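# Push the cart into the taped floor bay

## Task

Move the cart until every one of its four wheels sits fully within the taped bay on the floor, with none resting on the tape itself. The four jars carried on the cart must finish standing upright on the cart, and every other labelled container must also finish upright. The task fails if any container touches the floor, or if the robot falls or is left tilted.

## Robot and tools

ROBOT. A LinearBot: an omnidirectional wheeled base with a column about 1.7 m tall. A carriage rides the column (lift_m, 0 to 1 m) and carries two six-joint arms, left and right, each ending in a five-finger hand. Arm bases sit about 0.57 m + lift_m above the floor, and carriage parts hang about 0.15 m lower. A hand point reaches 0.78 m from its shoulder but only about 0.4 m below the arm base. Parked arm joints 1 to 6: 0, 0.05, 0.05, 1.45, 0, 0; parked, the robot is about 0.85 m wide and 0.65 m long. Cameras: carriage_camera (fixed, facing forward, tilted about 20 degrees down), left_wrist_camera and right_wrist_camera (on the little-finger side, aimed at the hand point).

FRAMES. Base frame: origin on the floor below the base centre, x forward, y left, z up, metres. The left_hand and right_hand readings are hand-point positions in this frame; they are often a bit high, more so at long reach. base_odometry is in the odometry frame (the base frame at the start), counts wheel turns only, so slip shows as travel; heading in rad, positive left, -3.142 to 3.142.

move. One action per call. "base" holds exactly one relative command, an offset from where the base last reported itself: {"translate_m": d} forward positive, -2 to 2 m; {"strafe_m": d} left positive, -2 to 2 m; {"rotate_rad": d} counter-clockwise positive, -6.3 to 6.3 rad. "joints" is a single object keyed by joint name, covering both arms, with absolute targets: lift_m (m); left_/right_joint1_rad to joint6_rad (rad). Joint1 -2.617 to 3.054 (vertical axis, 0 forward, positive left); joint2 0 to 3.141 (shoulder, 1.57 upper arm upright, 3.14 forward level); joint3 0 to 3.141 (elbow, 0 folded, 3.14 straight); joint4 -1.57 to 1.57 (wrist pitch, positive lifts fingertips); joint5 -1.57 to 1.57 (wrist yaw, positive turns fingertips right); joint6 -2.094 to 2.094 (hand roll). Finger keys left_/right_hand_little, _ring, _middle, _index, _thumb_bend, _thumb_turn are absolute on a -1 (closed; thumb_turn -1 = in front of palm) to +1 (open) scale. _hand_force_limit (-1 to 1, about 0 to 10 N, thumb 15 N) and _hand_speed (-0.96 to 1) are settings, not motions; at start they are 0 and -0.8. Close at speed -0.94 or below for a gentle grip. "speeds" caps top speed for this action only: translate_m/strafe_m 0.02 to 0.5 m/s, rotate_rad 0.05 to 1.57 rad/s, lift_m 0.08 to 0.27 m/s. "min_time_s" (0.1 to 8 s) is the shortest duration of arm motions; 2 s or more keeps hand paths straighter, while too short a value makes arms overshoot. "cameras" is a list of names or ["all"]; "blocking" false returns within about 0.5 s while motion continues, and a later move replaces only the targets it names. A call with no action just returns state and images. Unknown keys make a call invalid; out-of-range values are refused. An action lasts at most 15 s; moves time out at 14 s.

wait(seconds 0 to 10, cameras) returns state, early if running moves finish. stop(cameras) brakes all running motions; the base coasts a little first, and stopped arms may keep pressing. zoom_image(camera, region [x0,y0,x1,y1] pixels, at most 504x504) enlarges part of a latest image (images are 896x504). show_instructions shows reference pages. finished_scene(scene 1) ends the scene irreversibly; the goal must hold without the robot.

RESULTS. The "move" line says done, or the worst status. base_status/joint_status per motion: moving, done (for the base, wheels turned the commanded amount even if slipping), off_target (rested short, may still push), contact_stop or time_out (target dropped, holding; later calls in that reply are skipped), not_followed (an arm command withheld because it would bring arms within millimetres of each other), limit_stop_at_motor_heat. on_its_own lists uncommanded behaviour; "held at" is a target. "pictures" names the cameras in image order. joint_positions, motor_effort (% of max, bracket = peak; if lift effort keeps dropping while lowering, a hand rests on something), joint torques, hand_stopped_by (six words for little, ring, middle, index, thumb_bend, thumb_turn: moving, target, force, stalled, fault) and per-finger load_n (N, positive when pushed open; a lost grip drops toward 0). MOTOR HOT appears at 75 C; at 100 C the arm goes limp for 30 to 60 s (OVER-TEMPERATURE FAULT), then resend targets.

CAUTIONS. Park arms when not working; stretched or loaded arms overheat within minutes. Never let the arms strike or squeeze one another, fingers included; a hard press ends the scene. The base contact_stop ignores the arms, which have no contact stop and keep pushing. After a blocked drive, back off about 0.2 m. Tipping risk grows with a high carriage, stretched or loaded arms, pushing or pulling, and sudden stops; pulling away from something held fast can pitch the robot forward. A rising hand z without commands signals a lean. Wheeling the cart means pushing loose furniture: go slowly so jars do not topple or slide off, avoid slams, and keep every container off the floor. Turns and strafes leave a degree or two of heading drift; check with the cameras.

Each tool is called after "Call:" by a JSON object that holds its "name" and its "arguments", one argument or row to a line.

Reference images:

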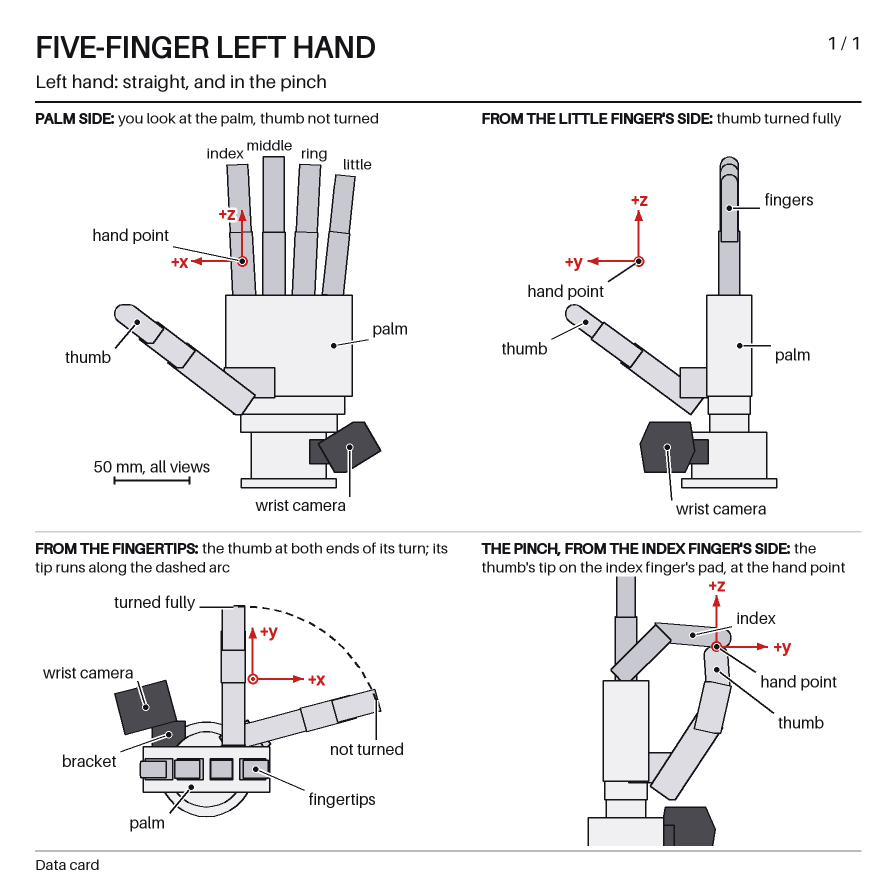

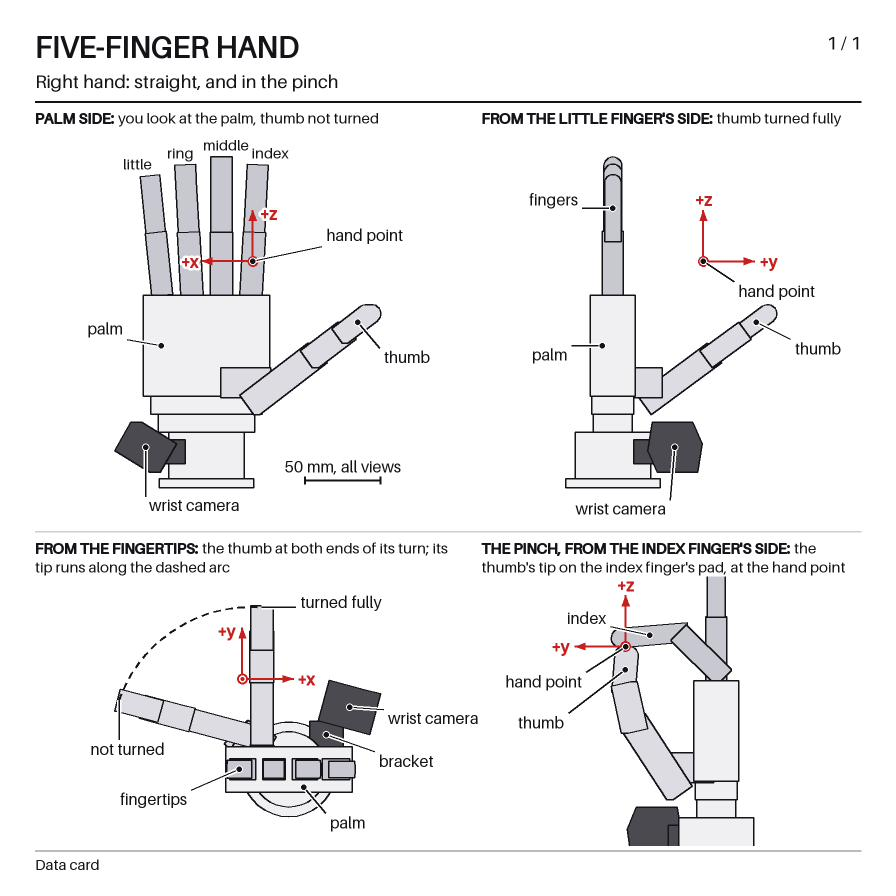

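## Session

Call:
{"name": "move", "arguments": {

}}

Scene clock: 0.00 s.
Joint torques (N m): no reading
base_odometry: x=+0.000 y=+0.000 heading=+0.000
base_status: not commanded
joint_positions: lift_m=+0.300 left_joint1_rad=-0.005 left_joint2_rad=+0.052 left_joint3_rad=+0.045 left_joint4_rad=+1.478 left_joint5_rad=+0.036 left_joint6_rad=+0.025 right_joint1_rad=+0.015 right_joint2_rad=+0.033 right_joint3_rad=+0.045 right_joint4_rad=+1.462 right_joint5_rad=+0.013 right_joint6_rad=+0.036 left_hand_little=+1.000 left_hand_ring=+1.000 left_hand_middle=+1.000 left_hand_index=+1.000 left_hand_thumb_turn=+1.000 left_hand_thumb_bend=+1.000 left_hand_force_limit=+0.000 left_hand_speed=-0.800 right_hand_little=+1.000 right_hand_ring=+1.000 right_hand_middle=+1.000 right_hand_index=+1.000 right_hand_thumb_turn=+1.000 right_hand_thumb_bend=+1.000 right_hand_force_limit=+0.000 right_hand_speed=-0.800
joint_status: not commanded
left_hand_stopped_by: target,target,target,target,target,target
right_hand_stopped_by: target,target,target,target,target,target
left_little_load_n: 0.0
left_ring_load_n: 0.0
left_middle_load_n: 0.0
left_index_load_n: 0.0
left_thumb_bend_load_n: 0.0
left_thumb_turn_load_n: 0.0
right_little_load_n: 0.0
right_ring_load_n: 0.0
right_middle_load_n: 0.0
right_index_load_n: 0.0
right_thumb_bend_load_n: 0.0
right_thumb_turn_load_n: 0.0
motor_effort: lift_m=+33 drive_wheels=+1
left_hand: x=+0.3190 y=+0.2671 z=+1.3462 quat_wxyz=(+0.712, -0.022, +0.048, -0.700) (m; base frame)
right_hand: x=+0.3151 y=-0.2721 z=+1.3477 quat_wxyz=(+0.724, -0.029, +0.040, -0.688) (m; base frame)
pictures: carriage_camera, left_wrist_camera, right_wrist_camera

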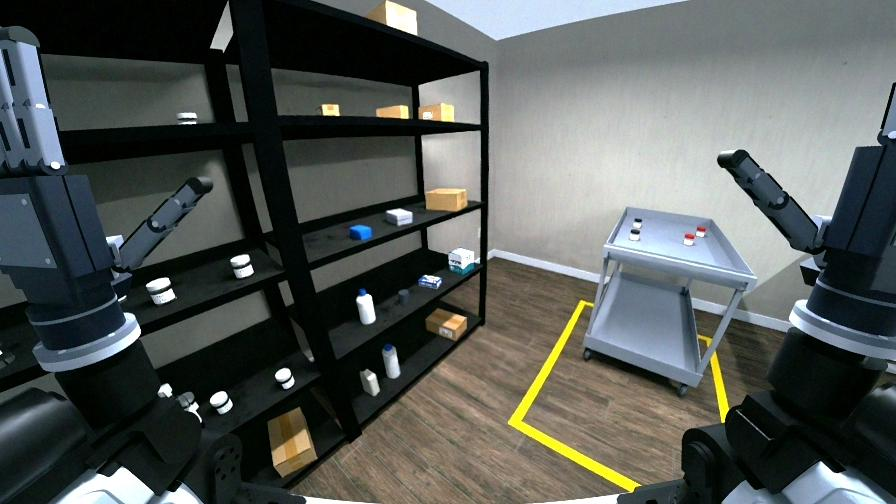

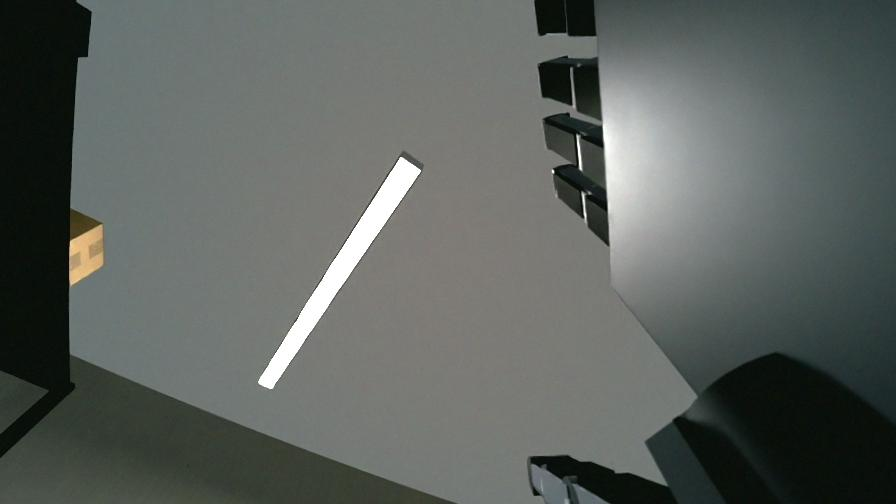

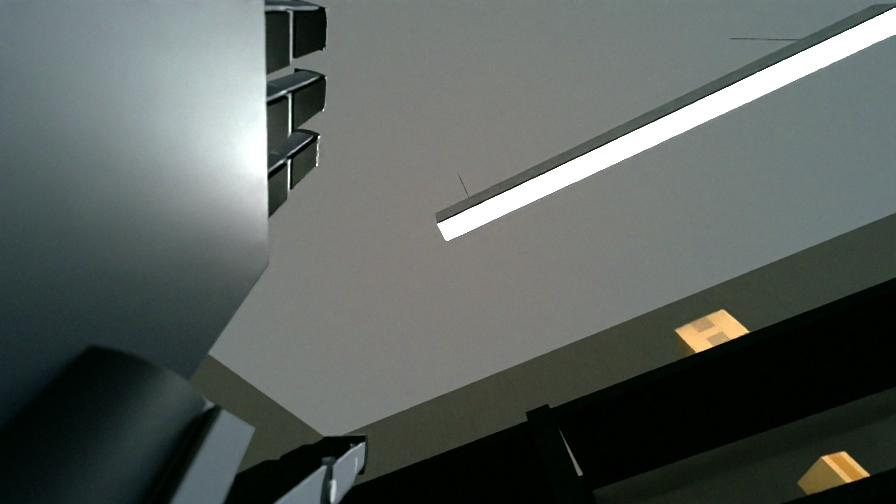

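Call:
{"name": "zoom_image", "arguments": {
  "camera": "carriage_camera",
  "region": [490, 190, 790, 490]
}}

Call:
{"name": "zoom_image", "arguments": {
  "camera": "carriage_camera",
  "region": [570, 200, 770, 320]
}}

Call:
{"name": "zoom_image", "arguments": {
  "camera": "carriage_camera",
  "region": [560, 320, 740, 410]
}}

Scaled by 1.680.

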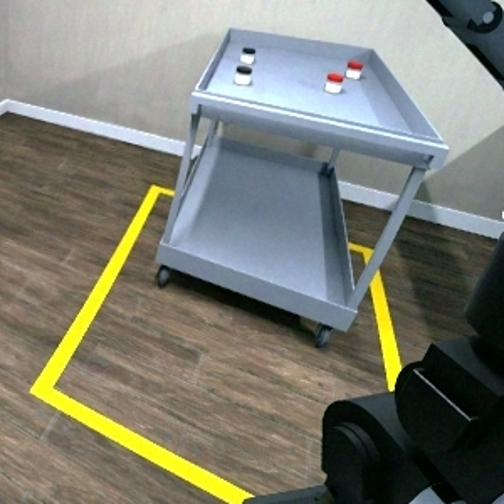

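Scaled by 2.520.

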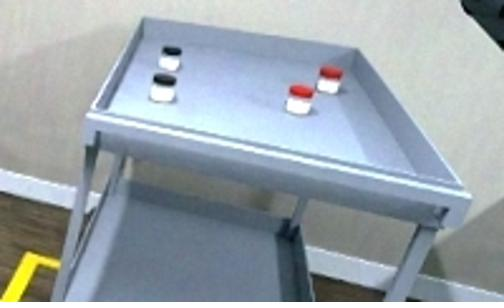

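Scaled by 2.800.

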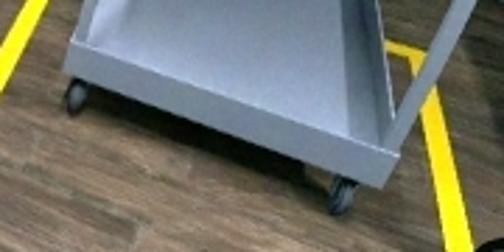

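Call:
{"name": "move", "arguments": {
  "base": {"rotate_rad": -0.663},
  "speeds": {"rotate_rad": 0.6},
  "cameras": ["carriage_camera"]
}}

Call:
{"name": "move", "arguments": {
  "base": {"translate_m": 0.55},
  "speeds": {"translate_m": 0.25},
  "cameras": ["carriage_camera"]
}}

Scene clock: 9.90 s.
Joint torques (N m): left_arm=[0.03 3.1 5.86 -0.02 -0.11 0.03] | right_arm=[-0.24 3.52 5.01 -0.23 -0.05 0.02]
move: done
base_odometry: x=+0.000 y=+0.000 heading=-0.663
base_status: done
joint_positions: lift_m=+0.300 left_joint1_rad=-0.005 left_joint2_rad=+0.052 left_joint3_rad=+0.045 left_joint4_rad=+1.478 left_joint5_rad=+0.036 left_joint6_rad=+0.025 right_joint1_rad=+0.015 right_joint2_rad=+0.033 right_joint3_rad=+0.045 right_joint4_rad=+1.462 right_joint5_rad=+0.013 right_joint6_rad=+0.036 left_hand_little=+1.000 left_hand_ring=+1.000 left_hand_middle=+1.000 left_hand_index=+1.000 left_hand_thumb_turn=+1.000 left_hand_thumb_bend=+1.000 left_hand_force_limit=+0.000 left_hand_speed=-0.800 right_hand_little=+1.000 right_hand_ring=+1.000 right_hand_middle=+1.000 right_hand_index=+1.000 right_hand_thumb_turn=+1.000 right_hand_thumb_bend=+1.000 right_hand_force_limit=+0.000 right_hand_speed=-0.800
joint_status: not commanded
left_hand_stopped_by: target,target,target,target,target,target
right_hand_stopped_by: target,target,target,target,target,target
left_little_load_n: 0.0
left_ring_load_n: -0.5
left_middle_load_n: 0.0
left_index_load_n: 0.0
left_thumb_bend_load_n: 0.0
left_thumb_turn_load_n: 0.0
right_little_load_n: 0.0
right_ring_load_n: 0.0
right_middle_load_n: 0.0
right_index_load_n: 0.0
right_thumb_bend_load_n: 0.0
right_thumb_turn_load_n: 0.0
motor_effort: lift_m=+33(35) drive_wheels=+5(10)
left_hand: x=+0.3191 y=+0.2671 z=+1.3462 quat_wxyz=(+0.712, -0.022, +0.048, -0.700) (m; base frame)
right_hand: x=+0.3151 y=-0.2721 z=+1.3477 quat_wxyz=(+0.724, -0.029, +0.040, -0.688) (m; base frame)
pictures: carriage_camera

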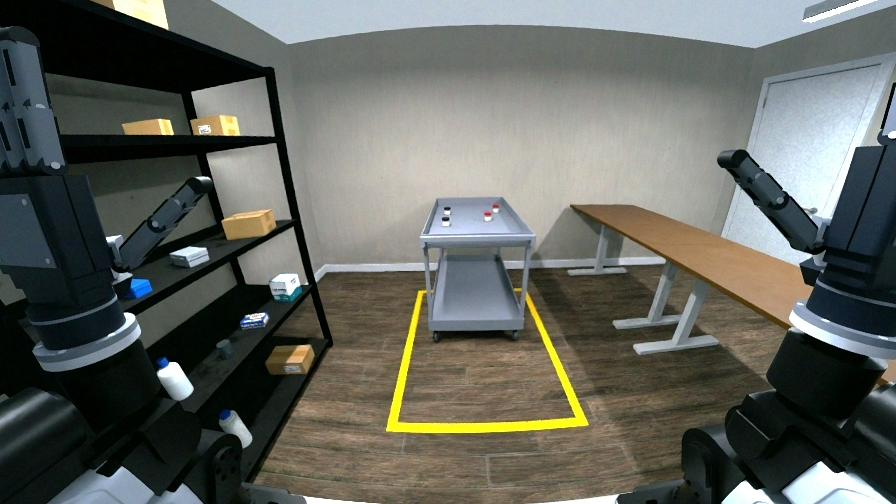

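Scene clock: 13.50 s.
Joint torques (N m): left_arm=[0.01 3.12 5.83 -0.01 -0.13 0.03] | right_arm=[-0.24 3.55 5.01 -0.23 -0.04 0.02]
move: done
base_odometry: x=+0.433 y=-0.339 heading=-0.663
base_status: done
joint_positions: lift_m=+0.300 left_joint1_rad=-0.005 left_joint2_rad=+0.052 left_joint3_rad=+0.045 left_joint4_rad=+1.477 left_joint5_rad=+0.036 left_joint6_rad=+0.025 right_joint1_rad=+0.015 right_joint2_rad=+0.033 right_joint3_rad=+0.045 right_joint4_rad=+1.462 right_joint5_rad=+0.013 right_joint6_rad=+0.036 left_hand_little=+1.000 left_hand_ring=+1.000 left_hand_middle=+1.000 left_hand_index=+1.000 left_hand_thumb_turn=+1.000 left_hand_thumb_bend=+1.000 left_hand_force_limit=+0.000 left_hand_speed=-0.800 right_hand_little=+1.000 right_hand_ring=+1.000 right_hand_middle=+1.000 right_hand_index=+1.000 right_hand_thumb_turn=+1.000 right_hand_thumb_bend=+1.000 right_hand_force_limit=+0.000 right_hand_speed=-0.800
joint_status: not commanded
left_hand_stopped_by: target,target,target,target,target,target
right_hand_stopped_by: target,target,target,target,target,target
left_little_load_n: 0.0
left_ring_load_n: 0.0
left_middle_load_n: 0.0
left_index_load_n: 0.0
left_thumb_bend_load_n: 0.0
left_thumb_turn_load_n: 0.0
right_little_load_n: 0.0
right_ring_load_n: 0.0
right_middle_load_n: 0.0
right_index_load_n: 0.0
right_thumb_bend_load_n: 0.0
right_thumb_turn_load_n: 0.0
motor_effort: lift_m=+33(35) drive_wheels=-3(13)
left_hand: x=+0.3193 y=+0.2671 z=+1.3461 quat_wxyz=(+0.712, -0.022, +0.049, -0.700) (m; base frame)
right_hand: x=+0.3151 y=-0.2721 z=+1.3477 quat_wxyz=(+0.724, -0.029, +0.040, -0.688) (m; base frame)
pictures: carriage_camera

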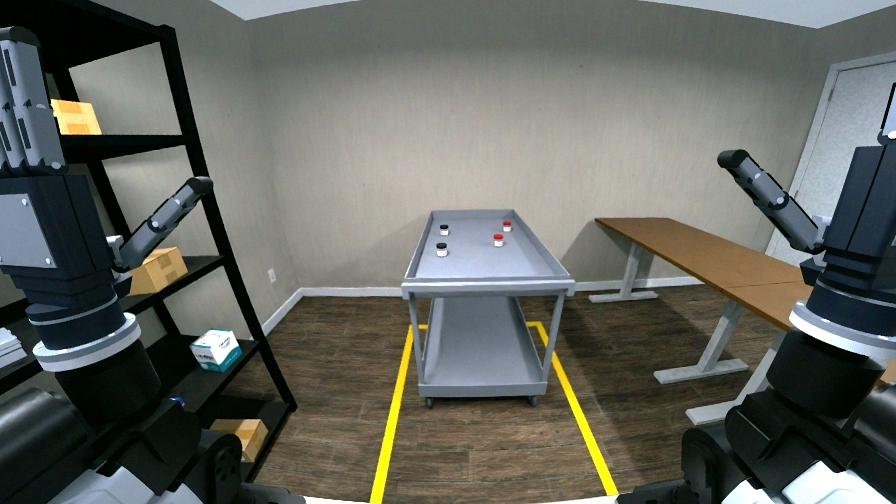

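Call:
{"name": "zoom_image", "arguments": {
  "camera": "carriage_camera",
  "region": [390, 200, 600, 320]
}}

Call:
{"name": "zoom_image", "arguments": {
  "camera": "carriage_camera",
  "region": [380, 310, 620, 420]
}}

Scaled by 2.400.

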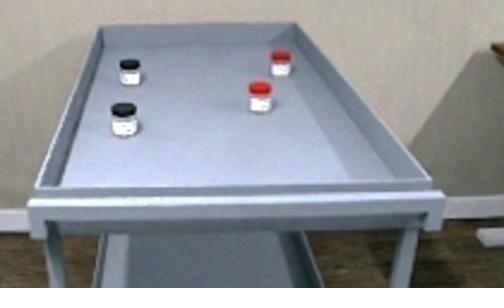

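Scaled by 2.100.

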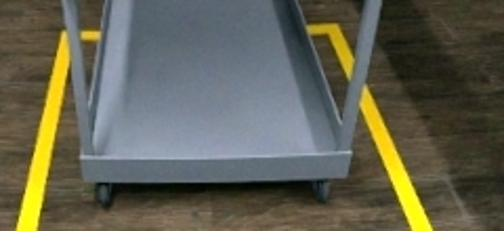

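Call:
{"name": "move", "arguments": {
  "joints": {"left_joint2_rad": 1.2, "left_joint3_rad": 1.0, "left_joint4_rad": 0.2, "left_joint1_rad": 0, "left_joint5_rad": 0, "left_joint6_rad": 0, "right_joint2_rad": 1.2, "right_joint3_rad": 1.0, "right_joint4_rad": 0.2, "right_joint1_rad": 0, "right_joint5_rad": 0, "right_joint6_rad": 0, "left_hand_thumb_turn": -1, "right_hand_thumb_turn": -1},
  "min_time_s": 3,
  "cameras": ["all"]
}}

Call:
{"name": "zoom_image", "arguments": {
  "camera": "carriage_camera",
  "region": [390, 200, 600, 320]
}}

Scene clock: 22.20 s.
Joint torques (N m): left_arm=[0.62 -3.03 11.33 2.74 -0.17 -0.11] | right_arm=[-1.05 -2.45 9.77 2.32 -0.12 -0.07]
move: done
base_odometry: x=+0.433 y=-0.339 heading=-0.663
base_status: not commanded
joint_positions: lift_m=+0.300 left_joint1_rad=-0.005 left_joint2_rad=+1.190 left_joint3_rad=+0.964 left_joint4_rad=+0.211 left_joint5_rad=+0.009 left_joint6_rad=+0.012 right_joint1_rad=+0.008 right_joint2_rad=+1.189 right_joint3_rad=+0.969 right_joint4_rad=+0.226 right_joint5_rad=+0.008 right_joint6_rad=+0.008 left_hand_little=+1.000 left_hand_ring=+1.000 left_hand_middle=+1.000 left_hand_index=+1.000 left_hand_thumb_turn=-1.000 left_hand_thumb_bend=+1.000 left_hand_force_limit=+0.000 left_hand_speed=-0.800 right_hand_little=+1.000 right_hand_ring=+1.000 right_hand_middle=+1.000 right_hand_index=+1.000 right_hand_thumb_turn=-1.000 right_hand_thumb_bend=+1.000 right_hand_force_limit=+0.000 right_hand_speed=-0.800
joint_status: all done
left_hand_stopped_by: target,target,target,target,target,target
right_hand_stopped_by: target,target,target,target,target,target
left_little_load_n: 0.0
left_ring_load_n: 0.0
left_middle_load_n: 0.0
left_index_load_n: 0.0
left_thumb_bend_load_n: 0.0
left_thumb_turn_load_n: 0.0
right_little_load_n: 0.0
right_ring_load_n: 0.0
right_middle_load_n: 0.0
right_index_load_n: 0.0
right_thumb_bend_load_n: 0.0
right_thumb_turn_load_n: 0.0
motor_effort: lift_m=+34(35) drive_wheels=+5(5)
left_hand: x=+0.6710 y=+0.2697 z=+1.1984 quat_wxyz=(+0.496, -0.497, +0.510, -0.497) (m; base frame)
right_hand: x=+0.6725 y=-0.2707 z=+1.2063 quat_wxyz=(+0.503, -0.496, +0.501, -0.500) (m; base frame)
pictures: carriage_camera, left_wrist_camera, right_wrist_camera
camera_calibration:
left_wrist_camera: T_world_to_cam=[[-0.00915567, -0.287064, 0.957868, -1.06151], [-0.491151, -0.833107, -0.254369, 0.863272], [0.871026, -0.472787, -0.133364, -0.1823], [0, 0, 0, 1]] pos_world=[0.573066, 0.328289, 1.21206]
right_wrist_camera: T_world_to_cam=[[-0.048162, -0.262989, -0.963596, 1.12058], [-0.547321, 0.81394, -0.194788, 0.818402], [0.835536, 0.518015, -0.18314, -0.0880414], [0, 0, 0, 1]] pos_world=[0.57546, -0.325822, 1.22308]

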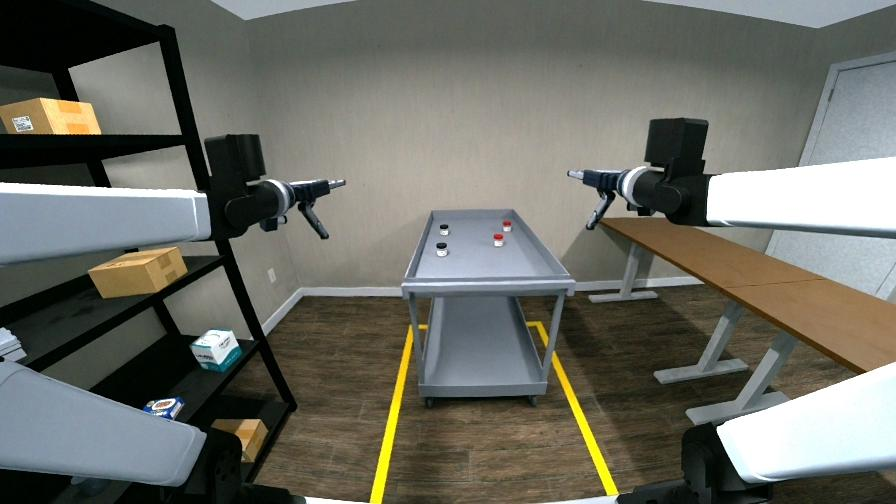

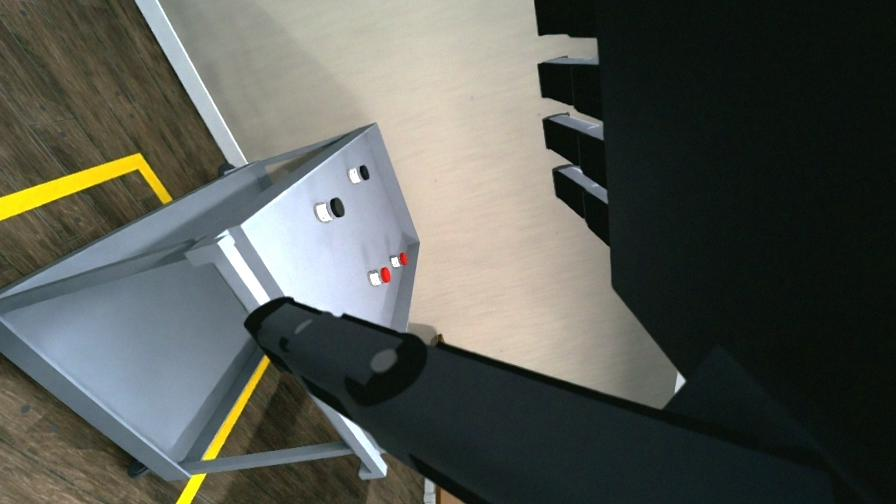

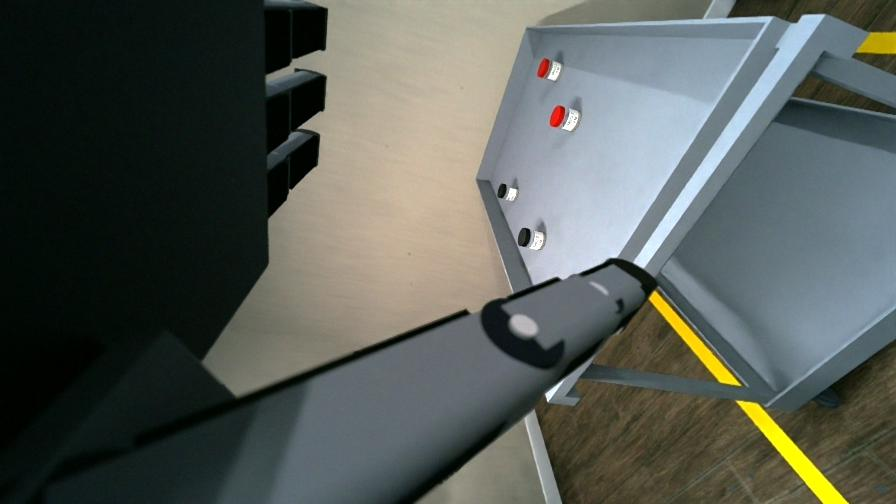

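Scaled by 2.400.

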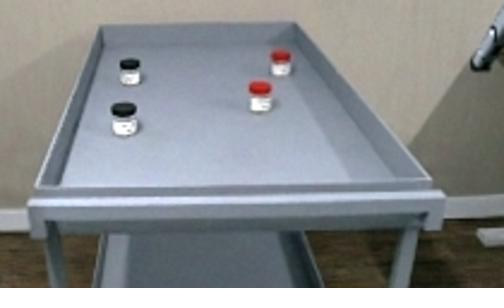

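Call:
{"name": "zoom_image", "arguments": {
  "camera": "left_wrist_camera",
  "region": [140, 200, 420, 500]
}}

Call:
{"name": "zoom_image", "arguments": {
  "camera": "right_wrist_camera",
  "region": [530, 0, 870, 420]
}}

Scaled by 1.680.

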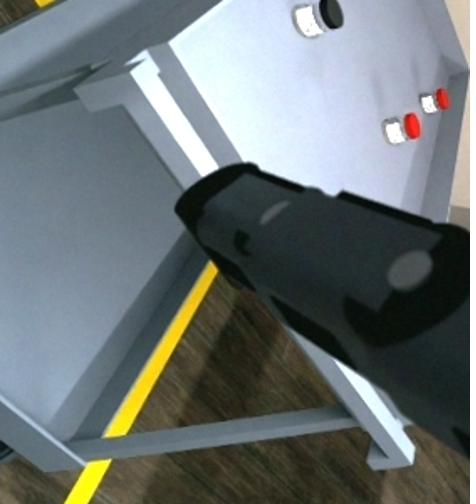

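Scaled by 1.200.

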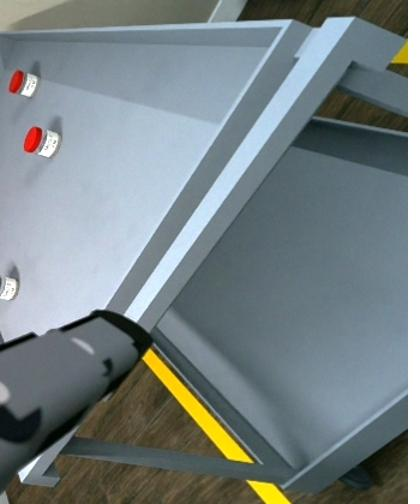

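Call:
{"name": "move", "arguments": {
  "joints": {"right_joint2_rad": 1.6, "right_joint3_rad": 1.5, "right_joint4_rad": -0.9, "left_joint2_rad": 1.6, "left_joint3_rad": 1.5, "left_joint4_rad": -0.1},
  "min_time_s": 2,
  "cameras": ["all"]
}}

Scene clock: 26.50 s.
Joint torques (N m): left_arm=[0.51 -5.63 11.36 2.75 -0.17 -0.11] | right_arm=[-1.03 -4.53 8.85 1.39 -0.1 -0.07]
move: done
base_odometry: x=+0.433 y=-0.339 heading=-0.663
base_status: not commanded
joint_positions: lift_m=+0.300 left_joint1_rad=-0.005 left_joint2_rad=+1.585 left_joint3_rad=+1.464 left_joint4_rad=-0.089 left_joint5_rad=+0.008 left_joint6_rad=+0.012 right_joint1_rad=+0.008 right_joint2_rad=+1.584 right_joint3_rad=+1.471 right_joint4_rad=-0.875 right_joint5_rad=+0.008 right_joint6_rad=+0.008 left_hand_little=+1.000 left_hand_ring=+1.000 left_hand_middle=+1.000 left_hand_index=+1.000 left_hand_thumb_turn=-1.000 left_hand_thumb_bend=+1.000 left_hand_force_limit=+0.000 left_hand_speed=-0.800 right_hand_little=+1.000 right_hand_ring=+1.000 right_hand_middle=+1.000 right_hand_index=+1.000 right_hand_thumb_turn=-1.000 right_hand_thumb_bend=+1.000 right_hand_force_limit=+0.000 right_hand_speed=-0.800
joint_status: all done
left_hand_stopped_by: target,target,target,target,target,target
right_hand_stopped_by: target,target,target,target,target,target
left_little_load_n: 0.0
left_ring_load_n: 0.0
left_middle_load_n: 0.0
left_index_load_n: 0.0
left_thumb_bend_load_n: 0.0
left_thumb_turn_load_n: 0.0
right_little_load_n: 0.0
right_ring_load_n: 0.0
right_middle_load_n: 0.0
right_index_load_n: 0.0
right_thumb_bend_load_n: 0.0
right_thumb_turn_load_n: 0.0
motor_effort: lift_m=+32(35) drive_wheels=+5(5)
left_hand: x=+0.7536 y=+0.2694 z=+1.1935 quat_wxyz=(+0.444, -0.543, +0.556, -0.446) (m; base frame)
right_hand: x=+0.6014 y=-0.2711 z=+1.0534 quat_wxyz=(+0.202, -0.676, +0.678, -0.204) (m; base frame)
pictures: carriage_camera, left_wrist_camera, right_wrist_camera
camera_calibration:
left_wrist_camera: T_world_to_cam=[[0.175953, -0.28803, 0.941318, -1.17568], [-0.53073, -0.833113, -0.155716, 0.814347], [0.829075, -0.472187, -0.299455, -0.025464], [0, 0, 0, 1]] pos_world=[0.660174, 0.327789, 1.22587]
right_wrist_camera: T_world_to_cam=[[-0.832843, -0.269156, -0.483662, 0.934382], [-0.464932, 0.814333, 0.347419, 0.12957], [0.300352, 0.514215, -0.80335, 0.917698], [0, 0, 0, 1]] pos_world=[0.562802, -0.325913, 1.14414]

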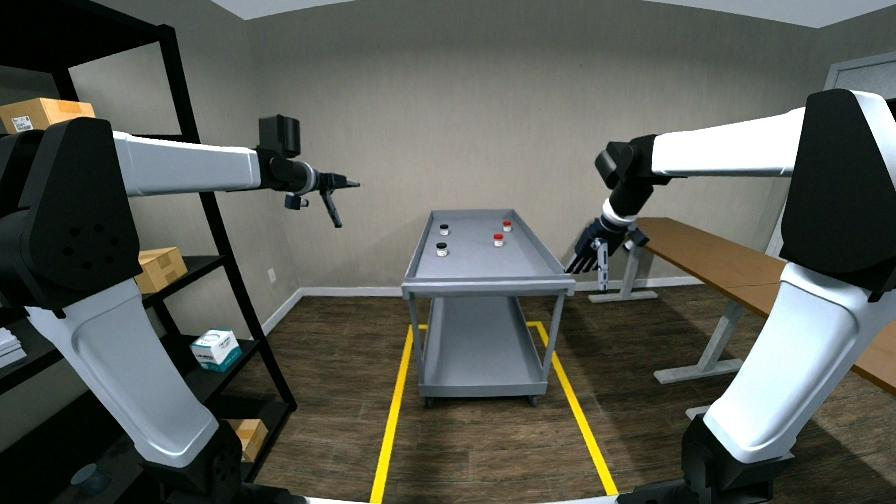

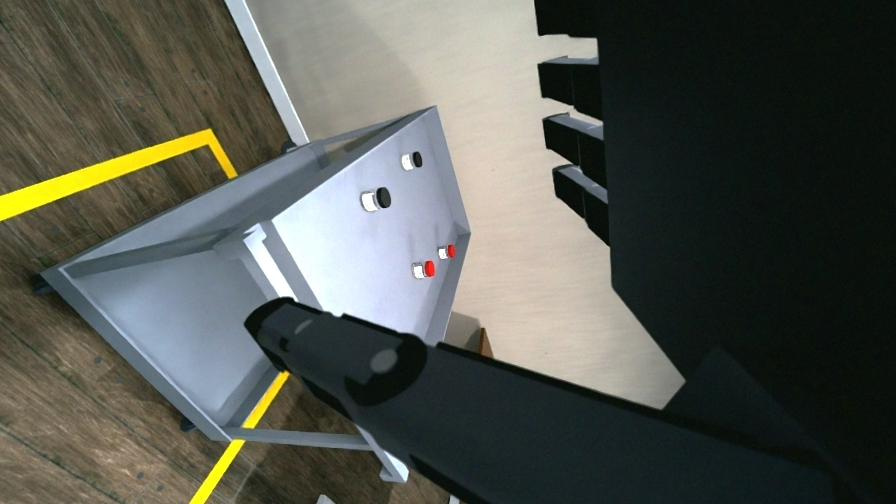

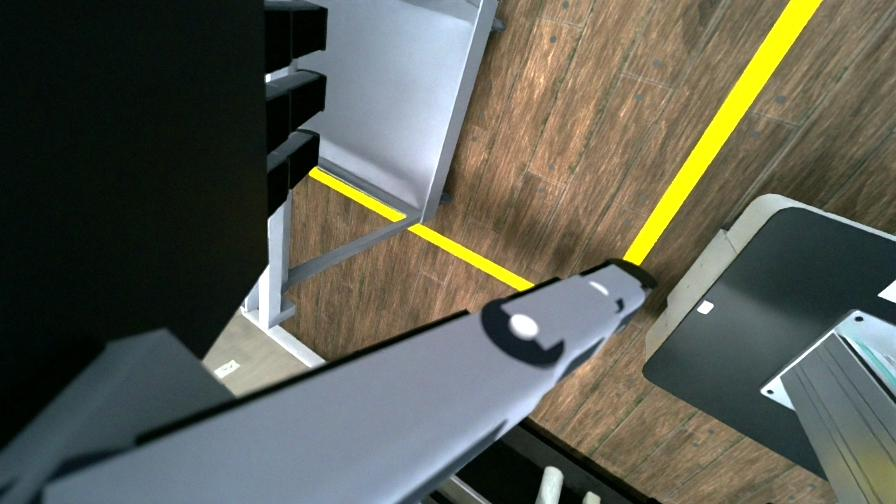

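Call:
{"name": "zoom_image", "arguments": {
  "camera": "left_wrist_camera",
  "region": [220, 200, 320, 320]
}}

Call:
{"name": "zoom_image", "arguments": {
  "camera": "right_wrist_camera",
  "region": [230, 180, 350, 380]
}}

Scaled by 4.200.

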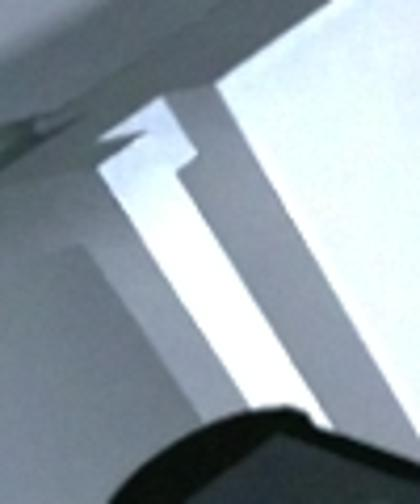

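Scaled by 2.520.

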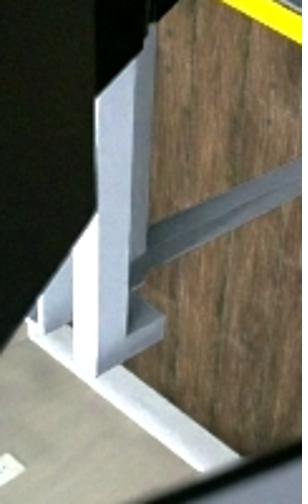

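Call:
{"name": "move", "arguments": {
  "base": {"strafe_m": -0.17},
  "joints": {"lift_m": 0.5, "left_joint1_rad": -0.235, "right_joint1_rad": 0.235, "left_joint2_rad": 2.0, "left_joint3_rad": 1.65, "left_joint4_rad": -1.05, "left_joint6_rad": -0.235, "right_joint2_rad": 2.0, "right_joint3_rad": 1.65, "right_joint4_rad": -1.05, "right_joint6_rad": 0.235},
  "speeds": {"strafe_m": 0.15},
  "min_time_s": 2.5,
  "cameras": ["all"]
}}

Scene clock: 33.57 s.
Joint torques (N m): left_arm=[-0.5 -7.35 9.36 0.8 -0.11 -0.12] | right_arm=[0.49 -6.71 8.06 0.49 -0.08 0.1]
move: done
base_odometry: x=+0.329 y=-0.473 heading=-0.663
base_status: done
joint_positions: lift_m=+0.500 left_joint1_rad=-0.230 left_joint2_rad=+1.983 left_joint3_rad=+1.619 left_joint4_rad=-1.038 left_joint5_rad=+0.004 left_joint6_rad=-0.223 right_joint1_rad=+0.228 right_joint2_rad=+1.980 right_joint3_rad=+1.623 right_joint4_rad=-1.028 right_joint5_rad=+0.005 right_joint6_rad=+0.226 left_hand_little=+1.000 left_hand_ring=+1.000 left_hand_middle=+1.000 left_hand_index=+1.000 left_hand_thumb_turn=-1.000 left_hand_thumb_bend=+1.000 left_hand_force_limit=+0.000 left_hand_speed=-0.800 right_hand_little=+1.000 right_hand_ring=+1.000 right_hand_middle=+1.000 right_hand_index=+1.000 right_hand_thumb_turn=-1.000 right_hand_thumb_bend=+1.000 right_hand_force_limit=+0.000 right_hand_speed=-0.800
joint_status: all done
left_hand_stopped_by: target,target,target,target,target,target
right_hand_stopped_by: target,target,target,target,target,target
left_little_load_n: 0.0
left_ring_load_n: 0.0
left_middle_load_n: 0.0
left_index_load_n: 0.0
left_thumb_bend_load_n: 0.0
left_thumb_turn_load_n: 0.0
right_little_load_n: 0.0
right_ring_load_n: 0.0
right_middle_load_n: 0.0
right_index_load_n: 0.0
right_thumb_bend_load_n: 0.0
right_thumb_turn_load_n: 0.0
motor_effort: lift_m=+34(43) drive_wheels=+0(9)
left_hand: x=+0.5801 y=+0.1764 z=+1.1523 quat_wxyz=(+0.043, -0.702, +0.707, -0.072) (m; base frame)
right_hand: x=+0.5851 y=-0.1778 z=+1.1539 quat_wxyz=(+0.077, -0.705, +0.704, -0.051) (m; base frame)
pictures: carriage_camera, left_wrist_camera, right_wrist_camera
camera_calibration:
carriage_camera: T_world_to_cam=[[0.0133127, -0.99975, -0.0179774, 0.0276364], [-0.366992, 0.011839, -0.930149, 1.45854], [0.930129, 0.0189803, -0.366742, 0.434576], [0, 0, 0, 1]] pos_world=[0.130692, 0.00211345, 1.51653]
left_wrist_camera: T_world_to_cam=[[0.941814, -0.278994, 0.187478, -0.710365], [-0.33521, -0.820889, 0.462358, -0.189356], [0.0249033, -0.4983, -0.866647, 1.18688], [0, 0, 0, 1]] pos_world=[0.576001, 0.237792, 1.24933]
right_wrist_camera: T_world_to_cam=[[-0.953765, -0.270553, -0.130896, 0.658009], [-0.297798, 0.791843, 0.533198, -0.30509], [-0.0406094, 0.547526, -0.835803, 1.19824], [0, 0, 0, 1]] pos_world=[0.585391, -0.236459, 1.2503]

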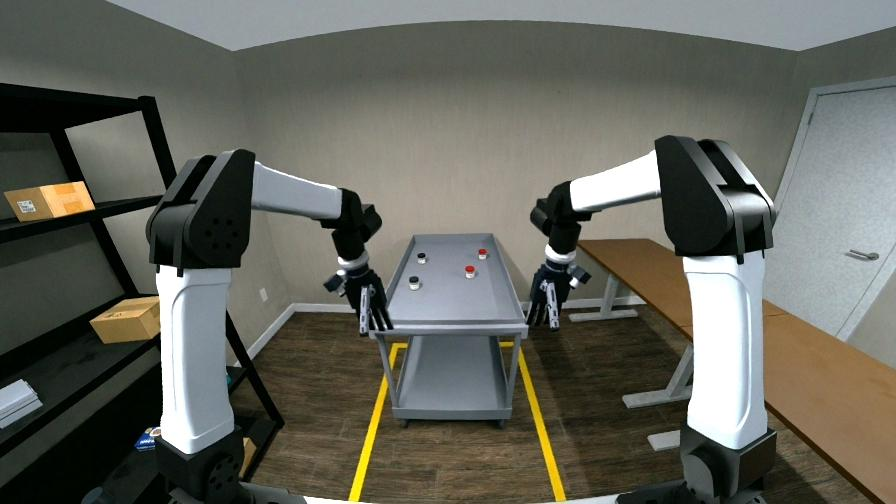

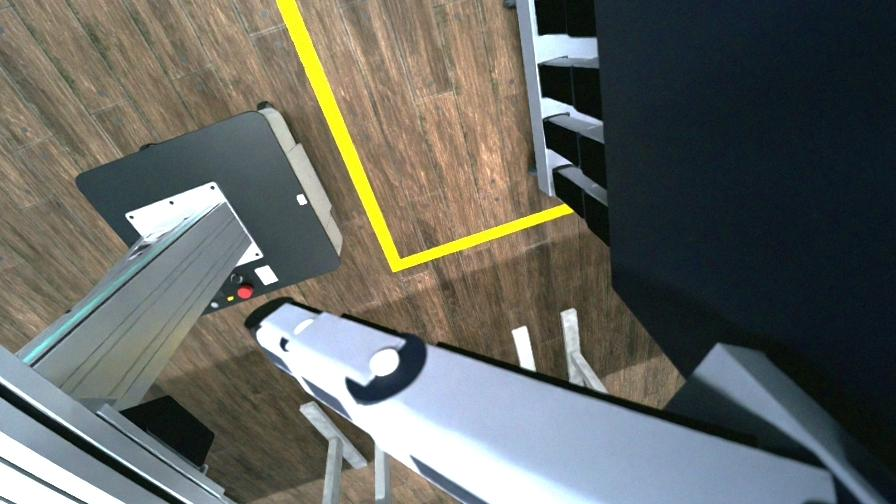

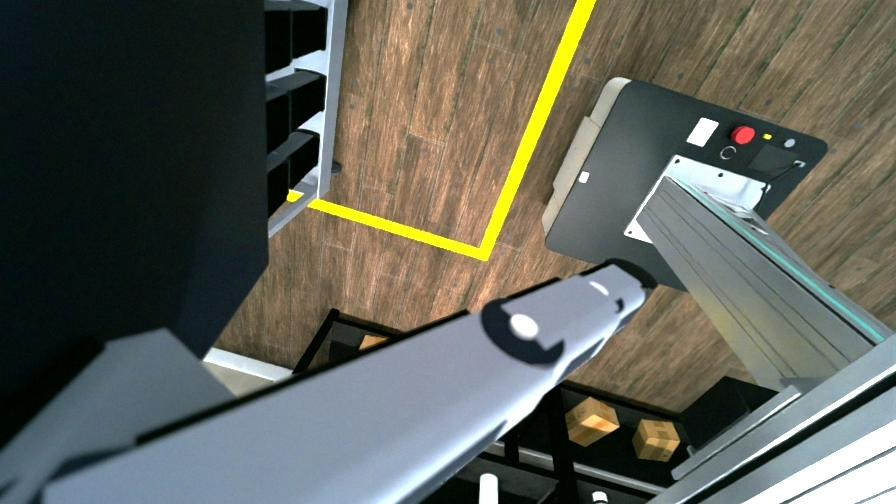

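Call:
{"name": "move", "arguments": {
  "base": {"translate_m": 0.28},
  "speeds": {"translate_m": 0.15},
  "cameras": ["all"]
}}

Call:
{"name": "zoom_image", "arguments": {
  "camera": "carriage_camera",
  "region": [320, 250, 600, 450]
}}

Scene clock: 36.80 s.
Joint torques (N m): left_arm=[-0.44 -7.41 9.35 0.85 -0.1 -0.13] | right_arm=[0.49 -6.87 8.02 0.53 -0.08 0.11]
move: done
base_odometry: x=+0.549 y=-0.646 heading=-0.664
base_status: done
joint_positions: lift_m=+0.500 left_joint1_rad=-0.230 left_joint2_rad=+1.984 left_joint3_rad=+1.619 left_joint4_rad=-1.045 left_joint5_rad=+0.004 left_joint6_rad=-0.223 right_joint1_rad=+0.228 right_joint2_rad=+1.981 right_joint3_rad=+1.623 right_joint4_rad=-1.034 right_joint5_rad=+0.005 right_joint6_rad=+0.226 left_hand_little=+1.000 left_hand_ring=+1.000 left_hand_middle=+1.000 left_hand_index=+1.000 left_hand_thumb_turn=-1.000 left_hand_thumb_bend=+1.000 left_hand_force_limit=+0.000 left_hand_speed=-0.800 right_hand_little=+1.000 right_hand_ring=+1.000 right_hand_middle=+1.000 right_hand_index=+1.000 right_hand_thumb_turn=-1.000 right_hand_thumb_bend=+1.000 right_hand_force_limit=+0.000 right_hand_speed=-0.800
joint_status: not commanded
left_hand_stopped_by: target,target,target,target,target,target
right_hand_stopped_by: target,target,target,target,target,target
left_little_load_n: 0.0
left_ring_load_n: 0.0
left_middle_load_n: 0.0
left_index_load_n: 0.0
left_thumb_bend_load_n: 0.0
left_thumb_turn_load_n: 0.0
right_little_load_n: 0.0
right_ring_load_n: -0.5
right_middle_load_n: 0.0
right_index_load_n: 0.0
right_thumb_bend_load_n: 0.0
right_thumb_turn_load_n: 0.0
motor_effort: lift_m=+33(37) drive_wheels=+4(9)
left_hand: x=+0.5785 y=+0.1768 z=+1.1520 quat_wxyz=(+0.041, -0.702, +0.707, -0.069) (m; base frame)
right_hand: x=+0.5835 y=-0.1782 z=+1.1534 quat_wxyz=(+0.074, -0.705, +0.704, -0.049) (m; base frame)
pictures: carriage_camera, left_wrist_camera, right_wrist_camera
camera_calibration:
carriage_camera: T_world_to_cam=[[0.0133127, -0.99975, -0.0179774, 0.0276364], [-0.366992, 0.011839, -0.930149, 1.45854], [0.930129, 0.0189803, -0.366742, 0.434576], [0, 0, 0, 1]] pos_world=[0.130692, 0.00211345, 1.51653]
left_wrist_camera: T_world_to_cam=[[0.943223, -0.278956, 0.180318, -0.701208], [-0.331623, -0.821753, 0.463409, -0.192609], [0.0189059, -0.496896, -0.867604, 1.19114], [0, 0, 0, 1]] pos_world=[0.575002, 0.237992, 1.24914]
right_wrist_camera: T_world_to_cam=[[-0.954771, -0.270388, -0.123707, 0.648581], [-0.293714, 0.792811, 0.534025, -0.308199], [-0.0463179, 0.546206, -0.83637, 1.2017], [0, 0, 0, 1]] pos_world=[0.584384, -0.236662, 1.24988]

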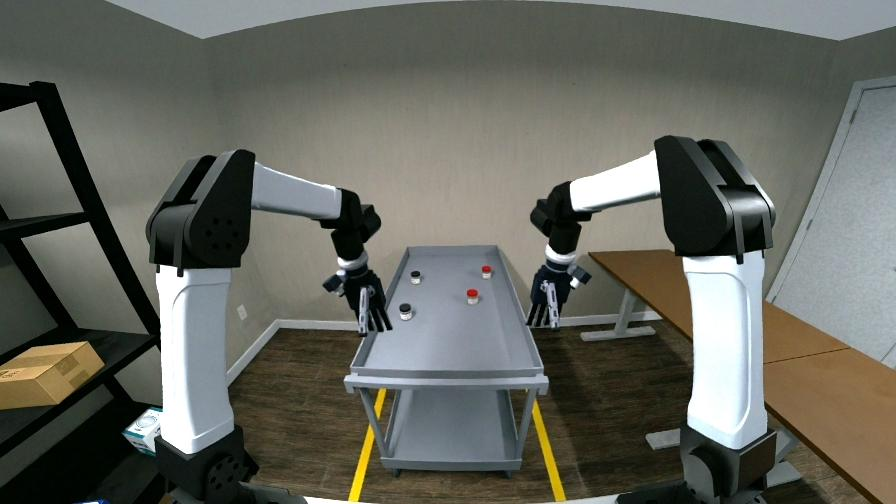

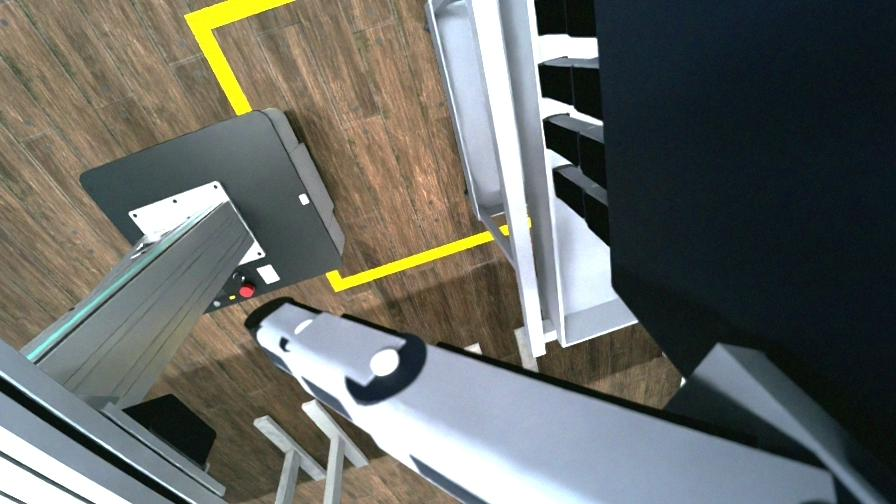

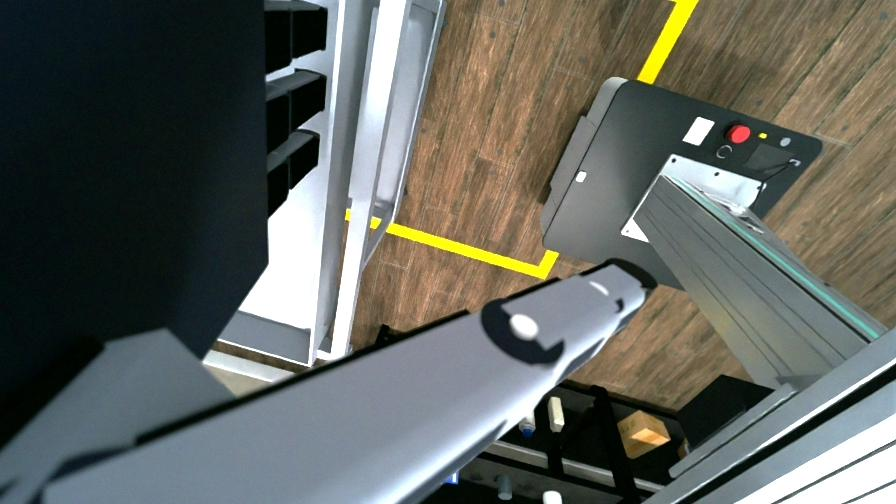

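Scaled by 1.800.

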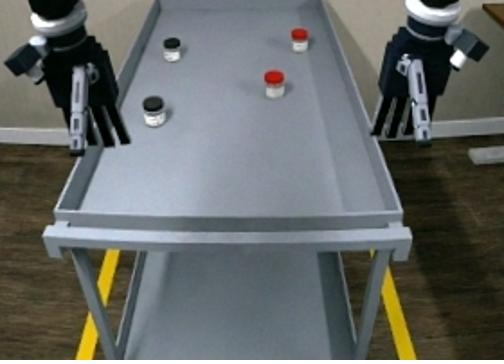

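Call:
{"name": "zoom_image", "arguments": {
  "camera": "right_wrist_camera",
  "region": [290, 0, 460, 220]
}}

Call:
{"name": "zoom_image", "arguments": {
  "camera": "left_wrist_camera",
  "region": [420, 0, 640, 380]
}}

Scaled by 2.291.

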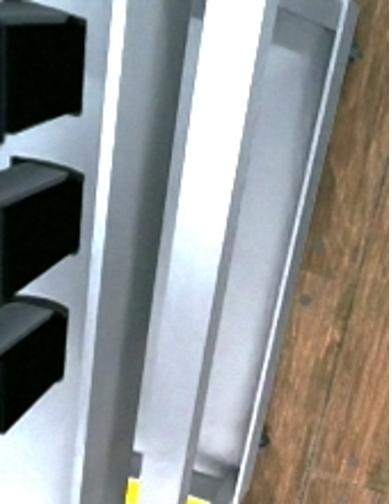

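Scaled by 1.326.

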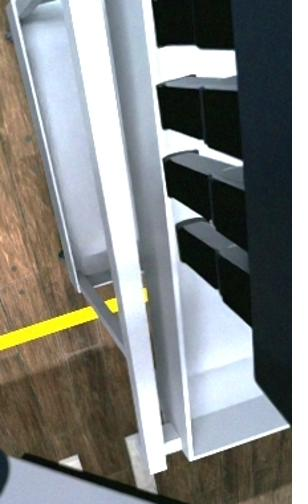

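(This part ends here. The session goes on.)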